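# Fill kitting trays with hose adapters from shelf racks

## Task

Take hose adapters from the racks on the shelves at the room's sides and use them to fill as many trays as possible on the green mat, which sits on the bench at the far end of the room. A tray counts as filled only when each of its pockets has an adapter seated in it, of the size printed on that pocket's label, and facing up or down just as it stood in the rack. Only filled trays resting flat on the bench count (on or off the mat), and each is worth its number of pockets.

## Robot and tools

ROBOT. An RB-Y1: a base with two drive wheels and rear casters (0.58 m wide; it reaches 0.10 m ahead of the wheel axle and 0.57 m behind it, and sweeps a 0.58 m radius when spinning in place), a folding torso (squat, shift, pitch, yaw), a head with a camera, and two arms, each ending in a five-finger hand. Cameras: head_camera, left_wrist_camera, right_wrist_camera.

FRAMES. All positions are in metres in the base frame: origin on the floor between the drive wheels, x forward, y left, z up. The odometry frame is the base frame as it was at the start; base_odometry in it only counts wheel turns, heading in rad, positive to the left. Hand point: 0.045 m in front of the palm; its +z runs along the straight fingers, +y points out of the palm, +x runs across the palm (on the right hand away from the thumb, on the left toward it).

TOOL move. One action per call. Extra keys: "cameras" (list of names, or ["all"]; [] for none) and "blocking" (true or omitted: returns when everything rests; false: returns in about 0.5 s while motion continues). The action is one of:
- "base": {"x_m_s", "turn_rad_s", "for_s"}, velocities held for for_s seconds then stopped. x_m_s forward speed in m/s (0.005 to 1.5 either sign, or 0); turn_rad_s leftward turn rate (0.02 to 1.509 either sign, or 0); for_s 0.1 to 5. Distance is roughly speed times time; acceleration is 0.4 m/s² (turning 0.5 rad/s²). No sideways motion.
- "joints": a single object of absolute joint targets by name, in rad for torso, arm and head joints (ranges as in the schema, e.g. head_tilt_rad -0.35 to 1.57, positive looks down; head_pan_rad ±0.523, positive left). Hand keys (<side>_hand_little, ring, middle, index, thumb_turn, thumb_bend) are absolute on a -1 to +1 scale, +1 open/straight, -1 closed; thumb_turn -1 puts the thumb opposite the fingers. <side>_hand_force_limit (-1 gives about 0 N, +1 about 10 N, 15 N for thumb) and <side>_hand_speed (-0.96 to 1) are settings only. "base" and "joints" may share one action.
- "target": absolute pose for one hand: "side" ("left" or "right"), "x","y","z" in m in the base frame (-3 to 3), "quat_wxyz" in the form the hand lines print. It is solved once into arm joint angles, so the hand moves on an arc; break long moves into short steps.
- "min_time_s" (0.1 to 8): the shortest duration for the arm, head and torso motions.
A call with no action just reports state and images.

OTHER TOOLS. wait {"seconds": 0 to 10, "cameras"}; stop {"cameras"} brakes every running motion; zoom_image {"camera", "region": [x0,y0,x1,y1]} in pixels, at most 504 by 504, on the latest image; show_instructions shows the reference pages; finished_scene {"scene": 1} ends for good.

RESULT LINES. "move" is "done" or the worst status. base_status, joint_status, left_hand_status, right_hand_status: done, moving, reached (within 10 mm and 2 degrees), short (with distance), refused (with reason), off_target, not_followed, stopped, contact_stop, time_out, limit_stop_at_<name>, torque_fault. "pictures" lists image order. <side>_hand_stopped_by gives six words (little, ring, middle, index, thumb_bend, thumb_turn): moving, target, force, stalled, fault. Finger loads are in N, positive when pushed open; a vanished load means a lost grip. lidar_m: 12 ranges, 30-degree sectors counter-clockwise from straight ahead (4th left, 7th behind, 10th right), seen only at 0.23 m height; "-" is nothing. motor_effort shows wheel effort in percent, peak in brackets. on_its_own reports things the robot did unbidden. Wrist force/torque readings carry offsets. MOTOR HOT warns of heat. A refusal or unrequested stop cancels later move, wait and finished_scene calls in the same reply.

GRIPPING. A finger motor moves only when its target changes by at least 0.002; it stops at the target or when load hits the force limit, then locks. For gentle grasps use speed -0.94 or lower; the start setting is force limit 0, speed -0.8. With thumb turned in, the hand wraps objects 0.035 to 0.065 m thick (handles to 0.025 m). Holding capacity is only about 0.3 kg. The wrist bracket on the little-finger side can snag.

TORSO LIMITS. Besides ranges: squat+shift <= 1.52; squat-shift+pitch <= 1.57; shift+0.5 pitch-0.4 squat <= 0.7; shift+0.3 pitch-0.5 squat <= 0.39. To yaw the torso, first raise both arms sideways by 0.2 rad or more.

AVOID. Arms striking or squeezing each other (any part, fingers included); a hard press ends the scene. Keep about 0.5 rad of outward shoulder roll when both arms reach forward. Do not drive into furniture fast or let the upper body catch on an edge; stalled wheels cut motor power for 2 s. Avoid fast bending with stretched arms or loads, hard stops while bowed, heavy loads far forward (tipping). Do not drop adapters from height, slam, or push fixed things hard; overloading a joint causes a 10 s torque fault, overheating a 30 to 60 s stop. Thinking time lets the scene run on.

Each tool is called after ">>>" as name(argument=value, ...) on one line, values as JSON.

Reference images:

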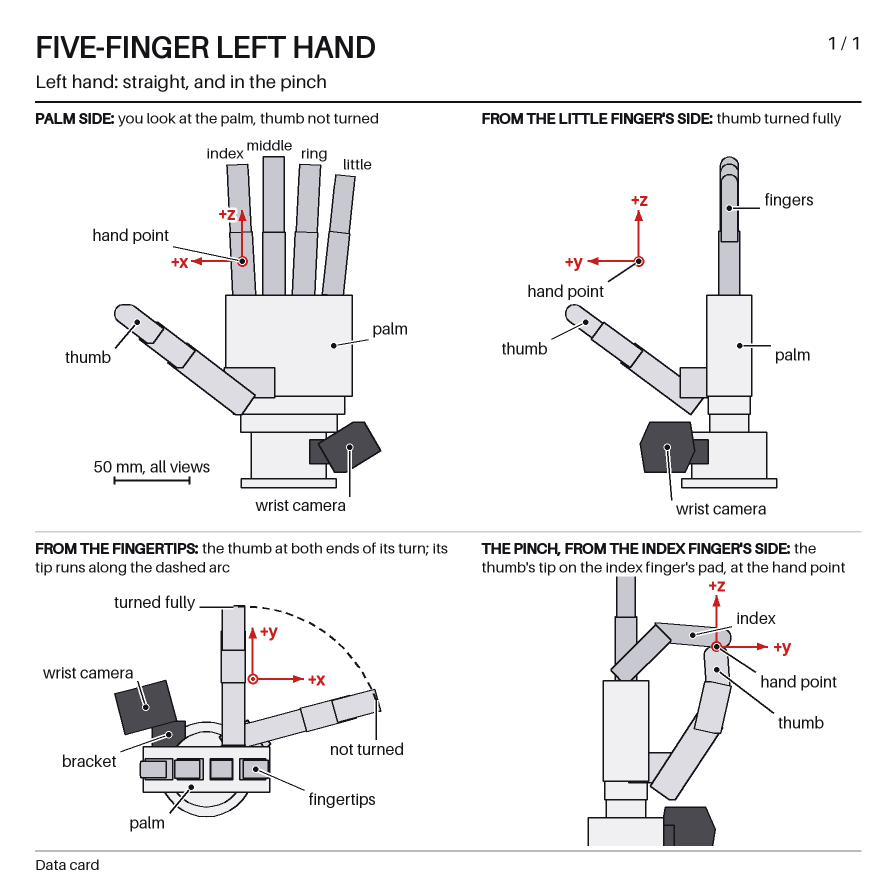

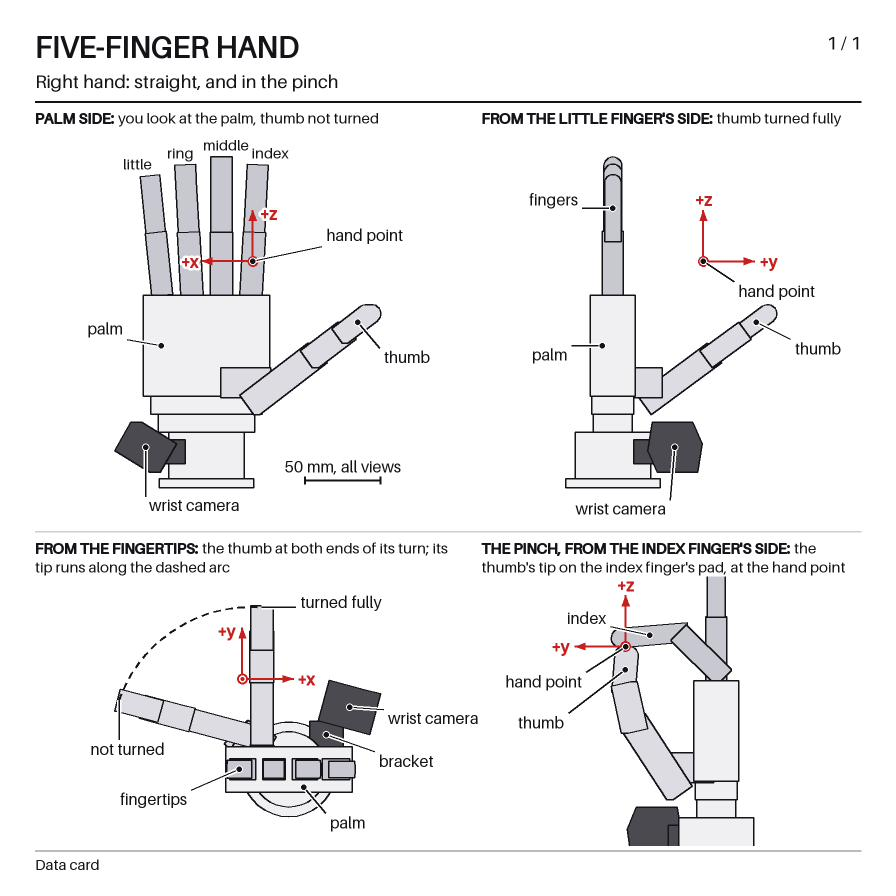

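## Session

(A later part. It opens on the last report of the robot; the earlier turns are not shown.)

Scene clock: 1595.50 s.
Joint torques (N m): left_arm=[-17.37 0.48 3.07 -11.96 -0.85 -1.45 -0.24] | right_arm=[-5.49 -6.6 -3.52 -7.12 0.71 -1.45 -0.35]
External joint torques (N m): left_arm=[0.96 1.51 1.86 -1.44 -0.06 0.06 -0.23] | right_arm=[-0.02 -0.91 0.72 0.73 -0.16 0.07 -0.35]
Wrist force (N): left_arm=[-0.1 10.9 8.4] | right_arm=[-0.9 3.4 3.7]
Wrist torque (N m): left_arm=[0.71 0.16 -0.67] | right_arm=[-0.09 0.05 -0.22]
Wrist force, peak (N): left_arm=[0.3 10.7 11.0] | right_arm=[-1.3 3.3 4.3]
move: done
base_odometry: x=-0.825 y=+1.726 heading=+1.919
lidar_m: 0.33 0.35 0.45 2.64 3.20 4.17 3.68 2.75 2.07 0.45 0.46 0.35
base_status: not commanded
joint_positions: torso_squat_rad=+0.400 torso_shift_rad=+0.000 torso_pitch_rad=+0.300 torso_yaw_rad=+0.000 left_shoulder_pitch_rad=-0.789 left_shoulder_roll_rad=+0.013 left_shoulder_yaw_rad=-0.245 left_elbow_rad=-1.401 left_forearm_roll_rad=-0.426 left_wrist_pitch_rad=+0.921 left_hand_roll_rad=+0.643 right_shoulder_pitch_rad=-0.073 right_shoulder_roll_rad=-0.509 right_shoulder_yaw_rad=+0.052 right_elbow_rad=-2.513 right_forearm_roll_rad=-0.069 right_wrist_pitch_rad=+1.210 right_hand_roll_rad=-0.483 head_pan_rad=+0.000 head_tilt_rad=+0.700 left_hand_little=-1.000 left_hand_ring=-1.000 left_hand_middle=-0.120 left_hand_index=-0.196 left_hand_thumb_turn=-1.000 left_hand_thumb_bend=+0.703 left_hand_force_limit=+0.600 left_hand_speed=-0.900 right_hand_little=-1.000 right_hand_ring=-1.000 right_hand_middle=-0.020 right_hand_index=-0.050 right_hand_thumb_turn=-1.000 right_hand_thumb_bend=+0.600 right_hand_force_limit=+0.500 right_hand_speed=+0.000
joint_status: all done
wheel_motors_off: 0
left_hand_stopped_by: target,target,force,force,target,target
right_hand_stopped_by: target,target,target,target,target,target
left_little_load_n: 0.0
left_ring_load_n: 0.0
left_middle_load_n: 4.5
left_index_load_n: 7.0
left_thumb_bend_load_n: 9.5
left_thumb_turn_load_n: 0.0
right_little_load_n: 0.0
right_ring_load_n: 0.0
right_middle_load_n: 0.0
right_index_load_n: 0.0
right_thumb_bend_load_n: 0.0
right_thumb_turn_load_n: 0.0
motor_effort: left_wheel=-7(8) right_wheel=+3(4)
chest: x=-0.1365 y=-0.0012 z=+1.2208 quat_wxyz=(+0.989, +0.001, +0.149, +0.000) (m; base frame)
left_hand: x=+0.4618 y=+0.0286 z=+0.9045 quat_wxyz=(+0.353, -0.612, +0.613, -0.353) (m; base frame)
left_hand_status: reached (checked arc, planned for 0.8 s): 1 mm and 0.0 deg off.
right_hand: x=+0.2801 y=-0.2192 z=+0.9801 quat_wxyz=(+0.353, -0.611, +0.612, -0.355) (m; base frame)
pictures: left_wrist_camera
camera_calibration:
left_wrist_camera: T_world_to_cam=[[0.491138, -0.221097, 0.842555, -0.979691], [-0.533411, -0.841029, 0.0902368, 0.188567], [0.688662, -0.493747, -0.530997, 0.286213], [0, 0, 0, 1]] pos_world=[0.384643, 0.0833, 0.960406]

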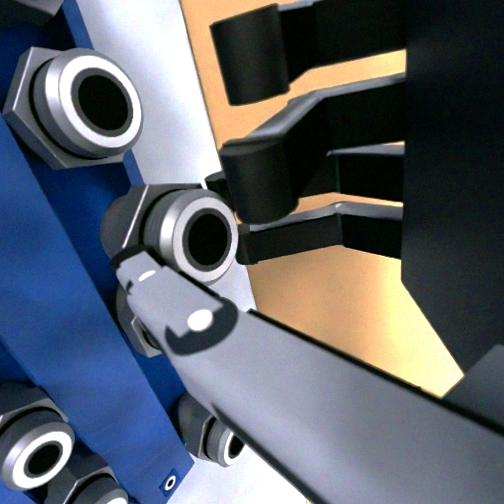

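>>> move(target={"side":"left","x":0.4618,"y":0.0289,"z":0.97,"quat_wxyz":[0.3536,-0.6124,0.6124,-0.3536]}, min_time_s=0.8)

>>> move(joints={"left_shoulder_pitch_rad":-0.066,"left_shoulder_roll_rad":0.351,"left_shoulder_yaw_rad":0.025,"left_elbow_rad":-2.511,"left_forearm_roll_rad":0.102,"left_wrist_pitch_rad":1.218,"left_hand_roll_rad":0.302}, min_time_s=1.5)

>>> move(target={"side":"right","x":0.3740,"y":-0.0464,"z":0.95,"quat_wxyz":[0.3536,-0.6124,0.6124,-0.3536]}, min_time_s=1.2)

>>> move(target={"side":"right","x":0.3740,"y":-0.0464,"z":0.865,"quat_wxyz":[0.3536,-0.6124,0.6124,-0.3536]}, min_time_s=0.9, cameras=["right_wrist_camera","head_camera"])

Scene clock: 1596.93 s.
Joint torques (N m): left_arm=[-17.6 0.36 2.26 -11.58 -0.62 -1.62 -0.15] | right_arm=[-5.49 -6.48 -3.86 -7.23 0.75 -1.52 -0.29]
External joint torques (N m): left_arm=[1.22 0.87 0.95 -1.49 0.15 0.01 -0.14] | right_arm=[-0.01 -0.79 0.37 0.61 -0.13 -0.01 -0.29]
Wrist force (N): left_arm=[0.2 10.9 8.2] | right_arm=[-0.6 3.1 3.7]
Wrist torque (N m): left_arm=[0.72 0.07 -0.64] | right_arm=[-0.15 -0.02 -0.20]
Wrist force, peak (N): left_arm=[-0.1 12.0 8.5] | right_arm=[-0.8 4.2 4.0]
move: done
base_odometry: x=-0.825 y=+1.726 heading=+1.919
lidar_m: 0.34 0.35 0.45 2.62 3.19 4.20 3.69 2.74 2.07 0.45 0.46 0.34
base_status: not commanded
joint_positions: torso_squat_rad=+0.400 torso_shift_rad=+0.000 torso_pitch_rad=+0.300 torso_yaw_rad=+0.000 left_shoulder_pitch_rad=-0.854 left_shoulder_roll_rad=+0.015 left_shoulder_yaw_rad=-0.210 left_elbow_rad=-1.565 left_forearm_roll_rad=-0.351 left_wrist_pitch_rad=+1.122 left_hand_roll_rad=+0.527 right_shoulder_pitch_rad=-0.073 right_shoulder_roll_rad=-0.509 right_shoulder_yaw_rad=+0.052 right_elbow_rad=-2.513 right_forearm_roll_rad=-0.069 right_wrist_pitch_rad=+1.210 right_hand_roll_rad=-0.483 head_pan_rad=+0.000 head_tilt_rad=+0.700 left_hand_little=-1.000 left_hand_ring=-1.000 left_hand_middle=-0.120 left_hand_index=-0.196 left_hand_thumb_turn=-1.000 left_hand_thumb_bend=+0.703 left_hand_force_limit=+0.600 left_hand_speed=-0.900 right_hand_little=-1.000 right_hand_ring=-1.000 right_hand_middle=-0.020 right_hand_index=-0.050 right_hand_thumb_turn=-1.000 right_hand_thumb_bend=+0.600 right_hand_force_limit=+0.500 right_hand_speed=+0.000
joint_status: all done
wheel_motors_off: 0
left_hand_stopped_by: target,target,force,force,target,target
right_hand_stopped_by: target,target,target,target,target,target
left_little_load_n: 0.0
left_ring_load_n: 0.0
left_middle_load_n: 5.0
left_index_load_n: 7.0
left_thumb_bend_load_n: 9.5
left_thumb_turn_load_n: -0.5
right_little_load_n: 0.0
right_ring_load_n: 0.0
right_middle_load_n: 0.0
right_index_load_n: 0.0
right_thumb_bend_load_n: 0.0
right_thumb_turn_load_n: 0.0
motor_effort: left_wheel=-6(7) right_wheel=+3(4)
chest: x=-0.1365 y=-0.0012 z=+1.2208 quat_wxyz=(+0.989, +0.001, +0.149, +0.000) (m; base frame)
left_hand: x=+0.4617 y=+0.0287 z=+0.9698 quat_wxyz=(+0.353, -0.612, +0.613, -0.353) (m; base frame)
left_hand_status: reached (checked arc, planned for 0.8 s): 0 mm and 0.0 deg off.
right_hand: x=+0.2801 y=-0.2192 z=+0.9801 quat_wxyz=(+0.353, -0.611, +0.612, -0.355) (m; base frame)
pictures: none

Scene clock: 1598.73 s.
Joint torques (N m): left_arm=[-5.4 4.64 5.1 -10.35 -0.38 -2.06 0] | right_arm=[-5.16 -6.39 -3.76 -7.27 0.83 -1.49 -0.45]
External joint torques (N m): left_arm=[0.66 0.32 1.77 -1.38 0.08 -0.26 0.01] | right_arm=[0.32 -0.7 0.48 0.57 -0.05 0.03 -0.46]
Wrist force (N): left_arm=[0.2 10.9 8.2] | right_arm=[-0.5 3.1 3.8]
Wrist torque (N m): left_arm=[0.72 0.05 -0.64] | right_arm=[-0.18 -0.04 -0.16]
Wrist force, peak (N): left_arm=[-0.7 11.3 9.2] | right_arm=[-0.9 4.1 4.1]
move: done
base_odometry: x=-0.825 y=+1.726 heading=+1.919
lidar_m: 0.32 0.35 0.45 2.62 3.21 4.19 3.68 2.74 2.08 0.45 0.46 0.35
base_status: not commanded
joint_positions: torso_squat_rad=+0.400 torso_shift_rad=+0.000 torso_pitch_rad=+0.300 torso_yaw_rad=+0.000 left_shoulder_pitch_rad=-0.066 left_shoulder_roll_rad=+0.351 left_shoulder_yaw_rad=+0.025 left_elbow_rad=-2.511 left_forearm_roll_rad=+0.102 left_wrist_pitch_rad=+1.218 left_hand_roll_rad=+0.302 right_shoulder_pitch_rad=-0.073 right_shoulder_roll_rad=-0.509 right_shoulder_yaw_rad=+0.052 right_elbow_rad=-2.513 right_forearm_roll_rad=-0.069 right_wrist_pitch_rad=+1.210 right_hand_roll_rad=-0.483 head_pan_rad=+0.000 head_tilt_rad=+0.700 left_hand_little=-1.000 left_hand_ring=-1.000 left_hand_middle=-0.120 left_hand_index=-0.196 left_hand_thumb_turn=-1.000 left_hand_thumb_bend=+0.703 left_hand_force_limit=+0.600 left_hand_speed=-0.900 right_hand_little=-1.000 right_hand_ring=-1.000 right_hand_middle=-0.020 right_hand_index=-0.050 right_hand_thumb_turn=-1.000 right_hand_thumb_bend=+0.600 right_hand_force_limit=+0.500 right_hand_speed=+0.000
joint_status: all done
wheel_motors_off: 0
left_hand_stopped_by: target,target,force,force,target,target
right_hand_stopped_by: target,target,target,target,target,target
left_little_load_n: 0.0
left_ring_load_n: 0.0
left_middle_load_n: 5.0
left_index_load_n: 6.5
left_thumb_bend_load_n: 10.0
left_thumb_turn_load_n: 0.0
right_little_load_n: 0.0
right_ring_load_n: 0.0
right_middle_load_n: 0.0
right_index_load_n: 0.0
right_thumb_bend_load_n: 0.5
right_thumb_turn_load_n: 0.0
motor_effort: left_wheel=-8(9) right_wheel=+3(4)
chest: x=-0.1365 y=-0.0012 z=+1.2208 quat_wxyz=(+0.989, +0.001, +0.149, +0.000) (m; base frame)
left_hand: x=+0.2801 y=+0.2196 z=+0.9805 quat_wxyz=(+0.356, -0.613, +0.611, -0.353) (m; base frame)
right_hand: x=+0.2801 y=-0.2192 z=+0.9801 quat_wxyz=(+0.353, -0.611, +0.612, -0.355) (m; base frame)
pictures: none

Scene clock: 1600.27 s.
Joint torques (N m): left_arm=[-5.23 4.9 4.17 -10.25 -0.33 -1.86 -0.12] | right_arm=[-13.08 0.85 -1.75 -7.95 0.94 -1.15 -0.36]
External joint torques (N m): left_arm=[0.83 0.58 0.84 -1.28 0.13 -0.07 -0.11] | right_arm=[-0.23 -0.63 -0.02 0.79 -0.1 0.26 -0.37]
Wrist force (N): left_arm=[0.1 11.1 8.1] | right_arm=[-0.8 3.2 4.2]
Wrist torque (N m): left_arm=[0.78 0.11 -0.66] | right_arm=[-0.13 -0.02 -0.19]
Wrist force, peak (N): left_arm=[0.1 11.3 8.3] | right_arm=[0.4 4.4 4.4]
move: done
base_odometry: x=-0.825 y=+1.726 heading=+1.919
lidar_m: 0.33 0.35 0.45 2.61 3.22 4.18 3.69 2.75 2.07 0.46 0.46 0.34
base_status: not commanded
joint_positions: torso_squat_rad=+0.400 torso_shift_rad=+0.000 torso_pitch_rad=+0.300 torso_yaw_rad=+0.000 left_shoulder_pitch_rad=-0.066 left_shoulder_roll_rad=+0.351 left_shoulder_yaw_rad=+0.025 left_elbow_rad=-2.511 left_forearm_roll_rad=+0.102 left_wrist_pitch_rad=+1.218 left_hand_roll_rad=+0.302 right_shoulder_pitch_rad=-0.555 right_shoulder_roll_rad=-0.110 right_shoulder_yaw_rad=+0.412 right_elbow_rad=-1.955 right_forearm_roll_rad=+0.401 right_wrist_pitch_rad=+1.247 right_hand_roll_rad=-0.604 head_pan_rad=+0.000 head_tilt_rad=+0.700 left_hand_little=-1.000 left_hand_ring=-1.000 left_hand_middle=-0.120 left_hand_index=-0.196 left_hand_thumb_turn=-1.000 left_hand_thumb_bend=+0.703 left_hand_force_limit=+0.600 left_hand_speed=-0.900 right_hand_little=-1.000 right_hand_ring=-1.000 right_hand_middle=-0.020 right_hand_index=-0.050 right_hand_thumb_turn=-1.000 right_hand_thumb_bend=+0.600 right_hand_force_limit=+0.500 right_hand_speed=+0.000
joint_status: all done
wheel_motors_off: 0
left_hand_stopped_by: target,target,force,force,target,target
right_hand_stopped_by: target,target,target,target,target,target
left_little_load_n: 0.0
left_ring_load_n: 0.5
left_middle_load_n: 5.0
left_index_load_n: 6.5
left_thumb_bend_load_n: 9.5
left_thumb_turn_load_n: -0.5
right_little_load_n: 0.0
right_ring_load_n: 0.0
right_middle_load_n: 0.0
right_index_load_n: 0.0
right_thumb_bend_load_n: 0.0
right_thumb_turn_load_n: 0.0
motor_effort: left_wheel=-4(9) right_wheel=+3(4)
chest: x=-0.1365 y=-0.0011 z=+1.2208 quat_wxyz=(+0.989, +0.001, +0.149, +0.000) (m; base frame)
left_hand: x=+0.2801 y=+0.2196 z=+0.9805 quat_wxyz=(+0.356, -0.613, +0.611, -0.353) (m; base frame)
right_hand: x=+0.3737 y=-0.0464 z=+0.9501 quat_wxyz=(+0.354, -0.613, +0.612, -0.353) (m; base frame)
right_hand_status: reached (checked arc, planned for 1.2 s): 0 mm and 0.0 deg off.
pictures: none

Scene clock: 1601.50 s.
Joint torques (N m): left_arm=[-5.36 5.26 5.06 -10.3 -0.47 -1.81 0.07] | right_arm=[-12.77 0.79 -0.92 -8.99 1.17 -1.13 -0.31]
External joint torques (N m): left_arm=[0.7 0.94 1.72 -1.33 -0.02 -0.01 0.08] | right_arm=[-0.67 -0.99 0.74 0.38 0.06 0.09 -0.31]
Wrist force (N): left_arm=[0.3 10.9 8.2] | right_arm=[-0.5 3.1 2.9]
Wrist torque (N m): left_arm=[0.71 0.08 -0.65] | right_arm=[-0.07 -0.03 -0.16]
Wrist force, peak (N): left_arm=[0.1 11.3 8.2] | right_arm=[-1.3 3.9 4.1]
move: done
base_odometry: x=-0.825 y=+1.726 heading=+1.919
lidar_m: 0.33 0.35 0.45 2.63 3.20 4.18 3.69 2.74 2.07 0.47 0.46 0.34
base_status: not commanded
joint_positions: torso_squat_rad=+0.400 torso_shift_rad=+0.000 torso_pitch_rad=+0.300 torso_yaw_rad=+0.000 left_shoulder_pitch_rad=-0.066 left_shoulder_roll_rad=+0.351 left_shoulder_yaw_rad=+0.025 left_elbow_rad=-2.511 left_forearm_roll_rad=+0.102 left_wrist_pitch_rad=+1.218 left_hand_roll_rad=+0.302 right_shoulder_pitch_rad=-0.470 right_shoulder_roll_rad=-0.123 right_shoulder_yaw_rad=+0.462 right_elbow_rad=-1.719 right_forearm_roll_rad=+0.512 right_wrist_pitch_rad=+0.972 right_hand_roll_rad=-0.783 head_pan_rad=+0.000 head_tilt_rad=+0.700 left_hand_little=-1.000 left_hand_ring=-1.000 left_hand_middle=-0.120 left_hand_index=-0.196 left_hand_thumb_turn=-1.000 left_hand_thumb_bend=+0.703 left_hand_force_limit=+0.600 left_hand_speed=-0.900 right_hand_little=-1.000 right_hand_ring=-1.000 right_hand_middle=-0.020 right_hand_index=-0.050 right_hand_thumb_turn=-1.000 right_hand_thumb_bend=+0.600 right_hand_force_limit=+0.500 right_hand_speed=+0.000
joint_status: all done
wheel_motors_off: 0
left_hand_stopped_by: target,target,force,force,target,target
right_hand_stopped_by: target,target,target,target,target,target
left_little_load_n: 0.0
left_ring_load_n: 0.0
left_middle_load_n: 5.0
left_index_load_n: 7.0
left_thumb_bend_load_n: 9.5
left_thumb_turn_load_n: 0.0
right_little_load_n: 0.0
right_ring_load_n: 0.0
right_middle_load_n: 0.0
right_index_load_n: 0.0
right_thumb_bend_load_n: 0.0
right_thumb_turn_load_n: 0.0
motor_effort: left_wheel=-5(8) right_wheel=+3(4)
chest: x=-0.1365 y=-0.0011 z=+1.2208 quat_wxyz=(+0.989, +0.001, +0.149, +0.000) (m; base frame)
left_hand: x=+0.2801 y=+0.2196 z=+0.9805 quat_wxyz=(+0.356, -0.613, +0.611, -0.353) (m; base frame)
right_hand: x=+0.3737 y=-0.0464 z=+0.8651 quat_wxyz=(+0.354, -0.613, +0.612, -0.353) (m; base frame)
right_hand_status: reached (checked arc, planned for 0.9 s): 0 mm and 0.1 deg off.
pictures: head_camera, right_wrist_camera
camera_calibration:
head_camera: T_world_to_cam=[[-0.0230148, -0.999721, 0.00534711, -0.00855427], [-0.852521, 0.0168318, -0.522423, 0.749331], [0.522187, -0.016582, -0.85267, 1.17465], [0, 0, 0, 1]] pos_world=[0.0252359, -0.00168646, 1.3931]
right_wrist_camera: T_world_to_cam=[[-0.513579, -0.275465, -0.812623, 0.880044], [-0.555614, 0.828462, 0.0703149, 0.184736], [0.653857, 0.487617, -0.578533, 0.390179], [0, 0, 0, 1]] pos_world=[0.299493, -0.100883, 0.927886]

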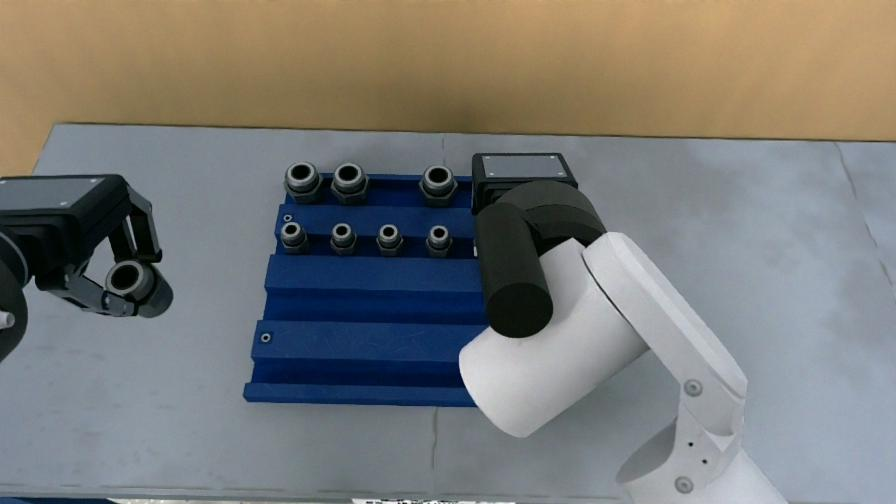

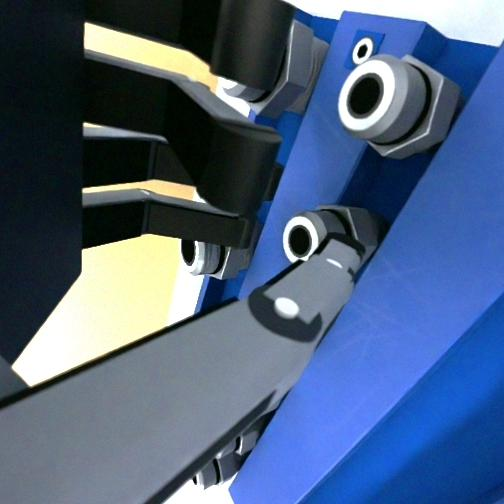

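>>> move(target={"side":"right","x":0.3742,"y":-0.0462,"z":0.850,"quat_wxyz":[0.3536,-0.6124,0.6124,-0.3536]}, min_time_s=0.6, cameras=["right_wrist_camera"])

>>> move(joints={"right_hand_speed":-0.5,"right_hand_thumb_bend":0.54}, cameras=["right_wrist_camera"])

Scene clock: 1602.90 s.
Joint torques (N m): left_arm=[-5.53 5.01 4.23 -10.2 -0.64 -1.9 0.08] | right_arm=[-12 2.84 -0.66 -8.65 1.17 -1.24 -0.48]
External joint torques (N m): left_arm=[0.53 0.69 0.9 -1.23 -0.18 -0.1 0.09] | right_arm=[0.05 1 0.94 0.75 0.06 -0.07 -0.49]
Wrist force (N): left_arm=[0.1 10.9 8.2] | right_arm=[-1.8 3.7 3.7]
Wrist torque (N m): left_arm=[0.71 0.08 -0.63] | right_arm=[-0.05 0.20 -0.22]
Wrist force, peak (N): left_arm=[0.2 11.3 8.3] | right_arm=[-0.3 3.5 4.6]
move: done
base_odometry: x=-0.825 y=+1.726 heading=+1.919
lidar_m: 0.33 0.36 0.45 2.63 3.21 4.19 3.68 2.75 2.07 0.46 0.46 0.34
base_status: not commanded
joint_positions: torso_squat_rad=+0.400 torso_shift_rad=+0.000 torso_pitch_rad=+0.300 torso_yaw_rad=+0.000 left_shoulder_pitch_rad=-0.066 left_shoulder_roll_rad=+0.351 left_shoulder_yaw_rad=+0.025 left_elbow_rad=-2.511 left_forearm_roll_rad=+0.102 left_wrist_pitch_rad=+1.218 left_hand_roll_rad=+0.302 right_shoulder_pitch_rad=-0.465 right_shoulder_roll_rad=-0.118 right_shoulder_yaw_rad=+0.465 right_elbow_rad=-1.663 right_forearm_roll_rad=+0.542 right_wrist_pitch_rad=+0.923 right_hand_roll_rad=-0.821 head_pan_rad=+0.000 head_tilt_rad=+0.700 left_hand_little=-1.000 left_hand_ring=-1.000 left_hand_middle=-0.120 left_hand_index=-0.196 left_hand_thumb_turn=-1.000 left_hand_thumb_bend=+0.703 left_hand_force_limit=+0.600 left_hand_speed=-0.900 right_hand_little=-1.000 right_hand_ring=-1.000 right_hand_middle=-0.020 right_hand_index=-0.050 right_hand_thumb_turn=-1.000 right_hand_thumb_bend=+0.600 right_hand_force_limit=+0.500 right_hand_speed=+0.000
joint_status: all done
wheel_motors_off: 0
left_hand_stopped_by: target,target,force,force,target,target
right_hand_stopped_by: target,target,target,target,target,target
left_little_load_n: 0.0
left_ring_load_n: 0.0
left_middle_load_n: 5.0
left_index_load_n: 7.0
left_thumb_bend_load_n: 9.5
left_thumb_turn_load_n: -0.5
right_little_load_n: 0.0
right_ring_load_n: 0.0
right_middle_load_n: 0.0
right_index_load_n: 0.0
right_thumb_bend_load_n: 0.0
right_thumb_turn_load_n: 0.0
motor_effort: left_wheel=-8(8) right_wheel=+3(4)
chest: x=-0.1365 y=-0.0011 z=+1.2208 quat_wxyz=(+0.989, +0.001, +0.149, +0.000) (m; base frame)
left_hand: x=+0.2801 y=+0.2196 z=+0.9805 quat_wxyz=(+0.356, -0.613, +0.611, -0.353) (m; base frame)
right_hand: x=+0.3743 y=-0.0465 z=+0.8500 quat_wxyz=(+0.353, -0.612, +0.612, -0.354) (m; base frame)
right_hand_status: reached (checked arc, planned for 0.6 s): 0 mm and 0.0 deg off.
pictures: right_wrist_camera
camera_calibration:
right_wrist_camera: T_world_to_cam=[[-0.513104, -0.275505, -0.812909, 0.868146], [-0.554976, 0.828971, 0.0693491, 0.186817], [0.654772, 0.486728, -0.578247, 0.380494], [0, 0, 0, 1]] pos_world=[0.299991, -0.100884, 0.912788]

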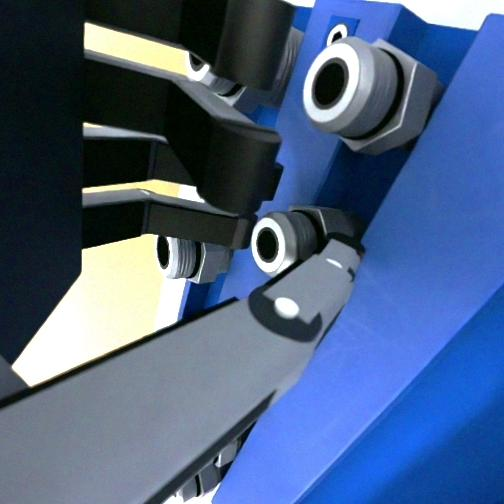

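Scene clock: 1603.47 s.
Joint torques (N m): left_arm=[-5.24 5.31 4.29 -10.57 -0.48 -1.87 0.13] | right_arm=[-12.02 2.73 -0.6 -8.53 1.25 -1.2 -0.46]
External joint torques (N m): left_arm=[0.82 0.99 0.96 -1.59 -0.02 -0.07 0.14] | right_arm=[0.03 0.89 1 0.87 0.13 -0.03 -0.47]
Wrist force (N): left_arm=[0.0 10.8 8.1] | right_arm=[-0.6 3.2 3.1]
Wrist torque (N m): left_arm=[0.70 0.10 -0.66] | right_arm=[-0.10 -0.01 -0.17]
Wrist force, peak (N): left_arm=[0.1 11.1 8.4] | right_arm=[-1.0 4.1 3.2]
move: done
base_odometry: x=-0.825 y=+1.726 heading=+1.919
lidar_m: 0.33 0.35 0.44 2.63 3.22 4.18 3.68 2.74 2.08 0.46 0.46 0.35
base_status: not commanded
joint_positions: torso_squat_rad=+0.400 torso_shift_rad=+0.000 torso_pitch_rad=+0.300 torso_yaw_rad=+0.000 left_shoulder_pitch_rad=-0.066 left_shoulder_roll_rad=+0.351 left_shoulder_yaw_rad=+0.025 left_elbow_rad=-2.511 left_forearm_roll_rad=+0.102 left_wrist_pitch_rad=+1.218 left_hand_roll_rad=+0.302 right_shoulder_pitch_rad=-0.465 right_shoulder_roll_rad=-0.118 right_shoulder_yaw_rad=+0.465 right_elbow_rad=-1.663 right_forearm_roll_rad=+0.542 right_wrist_pitch_rad=+0.923 right_hand_roll_rad=-0.821 head_pan_rad=+0.000 head_tilt_rad=+0.700 left_hand_little=-1.000 left_hand_ring=-1.000 left_hand_middle=-0.120 left_hand_index=-0.196 left_hand_thumb_turn=-1.000 left_hand_thumb_bend=+0.703 left_hand_force_limit=+0.600 left_hand_speed=-0.900 right_hand_little=-1.000 right_hand_ring=-1.000 right_hand_middle=-0.020 right_hand_index=-0.050 right_hand_thumb_turn=-1.000 right_hand_thumb_bend=+0.540 right_hand_force_limit=+0.500 right_hand_speed=-0.500
joint_status: all done
wheel_motors_off: 0
left_hand_stopped_by: target,target,force,force,target,target
right_hand_stopped_by: target,target,target,target,target,target
left_little_load_n: 0.0
left_ring_load_n: -0.5
left_middle_load_n: 5.0
left_index_load_n: 7.0
left_thumb_bend_load_n: 10.0
left_thumb_turn_load_n: 0.0
right_little_load_n: 0.0
right_ring_load_n: 0.0
right_middle_load_n: 0.0
right_index_load_n: 0.0
right_thumb_bend_load_n: 0.0
right_thumb_turn_load_n: 0.0
motor_effort: left_wheel=-6(8) right_wheel=+3(4)
chest: x=-0.1365 y=-0.0011 z=+1.2208 quat_wxyz=(+0.989, +0.001, +0.149, +0.000) (m; base frame)
left_hand: x=+0.2801 y=+0.2196 z=+0.9805 quat_wxyz=(+0.356, -0.613, +0.611, -0.353) (m; base frame)
right_hand: x=+0.3743 y=-0.0465 z=+0.8500 quat_wxyz=(+0.353, -0.612, +0.612, -0.354) (m; base frame)
pictures: right_wrist_camera
camera_calibration:
right_wrist_camera: T_world_to_cam=[[-0.513104, -0.275505, -0.812909, 0.868146], [-0.554976, 0.828971, 0.0693491, 0.186817], [0.654772, 0.486728, -0.578247, 0.380494], [0, 0, 0, 1]] pos_world=[0.299991, -0.100884, 0.912788]

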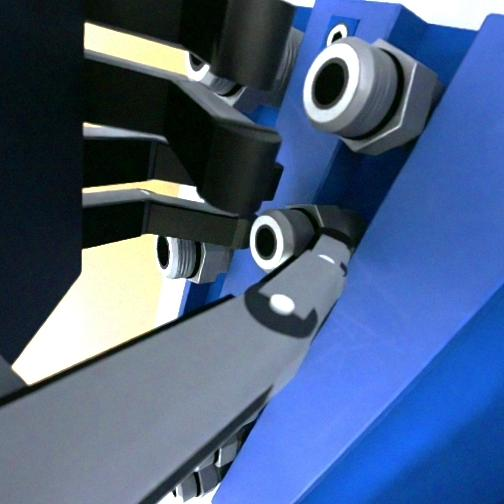

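>>> move(joints={"right_hand_speed":-0.9,"right_hand_force_limit":0.5,"right_hand_index":-0.6,"right_hand_middle":-0.6})

>>> move(target={"side":"right","x":0.3742,"y":-0.0462,"z":0.886,"quat_wxyz":[0.3536,-0.6124,0.6124,-0.3536]}, min_time_s=0.8, cameras=["right_wrist_camera"])

Scene clock: 1605.90 s.
Joint torques (N m): left_arm=[-5.67 5.29 4.53 -10.25 -0.49 -1.97 0.05] | right_arm=[-11.88 2.66 -0.57 -7.89 1 -1.09 -0.42]
External joint torques (N m): left_arm=[0.39 0.97 1.2 -1.27 -0.03 -0.18 0.06] | right_arm=[0.18 0.82 1.02 1.52 -0.12 0.08 -0.43]
Wrist force (N): left_arm=[0.2 10.8 8.2] | right_arm=[0.3 0.2 0.1]
Wrist torque (N m): left_arm=[0.70 0.10 -0.64] | right_arm=[-0.28 -0.08 -0.19]
Wrist force, peak (N): left_arm=[0.2 11.3 8.5] | right_arm=[-1.1 4.3 3.1]
move: off_target
base_odometry: x=-0.825 y=+1.726 heading=+1.919
lidar_m: 0.33 0.35 0.44 2.61 3.21 4.18 3.70 2.74 2.07 0.46 0.46 0.35
base_status: not commanded
joint_positions: torso_squat_rad=+0.400 torso_shift_rad=+0.000 torso_pitch_rad=+0.300 torso_yaw_rad=+0.000 left_shoulder_pitch_rad=-0.066 left_shoulder_roll_rad=+0.351 left_shoulder_yaw_rad=+0.025 left_elbow_rad=-2.511 left_forearm_roll_rad=+0.102 left_wrist_pitch_rad=+1.218 left_hand_roll_rad=+0.302 right_shoulder_pitch_rad=-0.465 right_shoulder_roll_rad=-0.118 right_shoulder_yaw_rad=+0.465 right_elbow_rad=-1.663 right_forearm_roll_rad=+0.542 right_wrist_pitch_rad=+0.923 right_hand_roll_rad=-0.821 head_pan_rad=+0.000 head_tilt_rad=+0.700 left_hand_little=-1.000 left_hand_ring=-1.000 left_hand_middle=-0.120 left_hand_index=-0.196 left_hand_thumb_turn=-1.000 left_hand_thumb_bend=+0.703 left_hand_force_limit=+0.600 left_hand_speed=-0.900 right_hand_little=-1.000 right_hand_ring=-1.000 right_hand_middle=-0.211 right_hand_index=-0.215 right_hand_thumb_turn=-1.000 right_hand_thumb_bend=+0.543 right_hand_force_limit=+0.500 right_hand_speed=-0.900
joint_status: right_hand_middle off_target (ended at -0.211, target -0.600); right_hand_index off_target (ended at -0.215, target -0.600); the others done
wheel_motors_off: 0
left_hand_stopped_by: target,target,force,force,target,target
right_hand_stopped_by: target,target,force,force,target,target
left_little_load_n: 0.5
left_ring_load_n: 0.0
left_middle_load_n: 5.0
left_index_load_n: 7.0
left_thumb_bend_load_n: 9.5
left_thumb_turn_load_n: -0.5
right_little_load_n: 0.0
right_ring_load_n: 0.0
right_middle_load_n: 8.5
right_index_load_n: 4.5
right_thumb_bend_load_n: 10.5
right_thumb_turn_load_n: 3.0
motor_effort: left_wheel=-7(9) right_wheel=+4(4)
chest: x=-0.1365 y=-0.0011 z=+1.2208 quat_wxyz=(+0.989, +0.001, +0.149, +0.000) (m; base frame)
left_hand: x=+0.2801 y=+0.2196 z=+0.9805 quat_wxyz=(+0.356, -0.613, +0.611, -0.353) (m; base frame)
right_hand: x=+0.3743 y=-0.0464 z=+0.8501 quat_wxyz=(+0.354, -0.612, +0.612, -0.354) (m; base frame)
pictures: none

Scene clock: 1607.03 s.
Joint torques (N m): left_arm=[-4.89 4.65 4.78 -10.1 -0.63 -1.78 -0.1] | right_arm=[-13.74 0.56 -2.73 -9.36 1.03 -1.29 0.03]
External joint torques (N m): left_arm=[1.17 0.33 1.45 -1.13 -0.17 0.01 -0.1] | right_arm=[-1.51 -1.19 -1.06 -0.07 -0.08 -0.02 0.02]
Wrist force (N): left_arm=[0.0 10.8 8.2] | right_arm=[-0.7 3.8 3.8]
Wrist torque (N m): left_arm=[0.71 0.12 -0.66] | right_arm=[-0.14 0.00 -0.04]
Wrist force, peak (N): left_arm=[0.0 11.3 8.2] | right_arm=[-0.3 4.5 4.6]
move: done
base_odometry: x=-0.825 y=+1.726 heading=+1.919
lidar_m: 0.33 0.36 0.44 2.63 3.21 4.19 3.68 2.75 2.07 0.46 0.45 0.34
base_status: not commanded
joint_positions: torso_squat_rad=+0.400 torso_shift_rad=+0.000 torso_pitch_rad=+0.300 torso_yaw_rad=+0.000 left_shoulder_pitch_rad=-0.066 left_shoulder_roll_rad=+0.351 left_shoulder_yaw_rad=+0.025 left_elbow_rad=-2.511 left_forearm_roll_rad=+0.102 left_wrist_pitch_rad=+1.218 left_hand_roll_rad=+0.302 right_shoulder_pitch_rad=-0.484 right_shoulder_roll_rad=-0.121 right_shoulder_yaw_rad=+0.452 right_elbow_rad=-1.783 right_forearm_roll_rad=+0.482 right_wrist_pitch_rad=+1.036 right_hand_roll_rad=-0.734 head_pan_rad=+0.000 head_tilt_rad=+0.700 left_hand_little=-1.000 left_hand_ring=-1.000 left_hand_middle=-0.120 left_hand_index=-0.196 left_hand_thumb_turn=-1.000 left_hand_thumb_bend=+0.703 left_hand_force_limit=+0.600 left_hand_speed=-0.900 right_hand_little=-1.000 right_hand_ring=-1.000 right_hand_middle=-0.211 right_hand_index=-0.215 right_hand_thumb_turn=-1.000 right_hand_thumb_bend=+0.544 right_hand_force_limit=+0.500 right_hand_speed=-0.900
joint_status: all done
wheel_motors_off: 0
left_hand_stopped_by: target,target,force,force,target,target
right_hand_stopped_by: target,target,force,force,target,target
left_little_load_n: 0.0
left_ring_load_n: 0.0
left_middle_load_n: 5.0
left_index_load_n: 7.0
left_thumb_bend_load_n: 9.5
left_thumb_turn_load_n: 0.0
right_little_load_n: 0.0
right_ring_load_n: 0.0
right_middle_load_n: 7.5
right_index_load_n: 3.5
right_thumb_bend_load_n: 11.0
right_thumb_turn_load_n: 3.5
motor_effort: left_wheel=-7(8) right_wheel=+3(4)
chest: x=-0.1365 y=-0.0011 z=+1.2208 quat_wxyz=(+0.989, +0.001, +0.149, +0.000) (m; base frame)
left_hand: x=+0.2801 y=+0.2196 z=+0.9805 quat_wxyz=(+0.356, -0.613, +0.611, -0.353) (m; base frame)
right_hand: x=+0.3740 y=-0.0460 z=+0.8856 quat_wxyz=(+0.354, -0.612, +0.612, -0.353) (m; base frame)
right_hand_status: reached (checked arc, planned for 0.8 s): 0 mm and 0.0 deg off.
pictures: right_wrist_camera
camera_calibration:
right_wrist_camera: T_world_to_cam=[[-0.513127, -0.275375, -0.812939, 0.897141], [-0.5553, 0.828717, 0.0697851, 0.183564], [0.654479, 0.487233, -0.578153, 0.401065], [0, 0, 0, 1]] pos_world=[0.299792, -0.100484, 0.948388]

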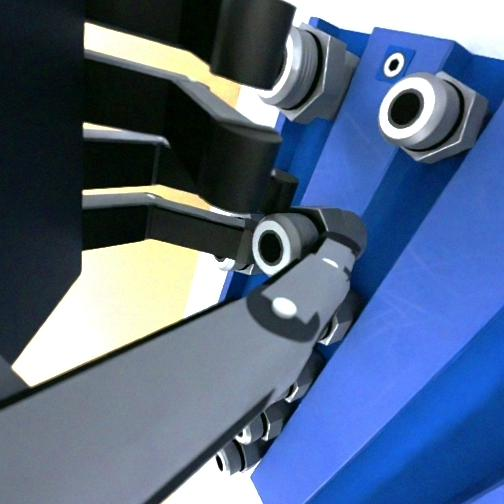

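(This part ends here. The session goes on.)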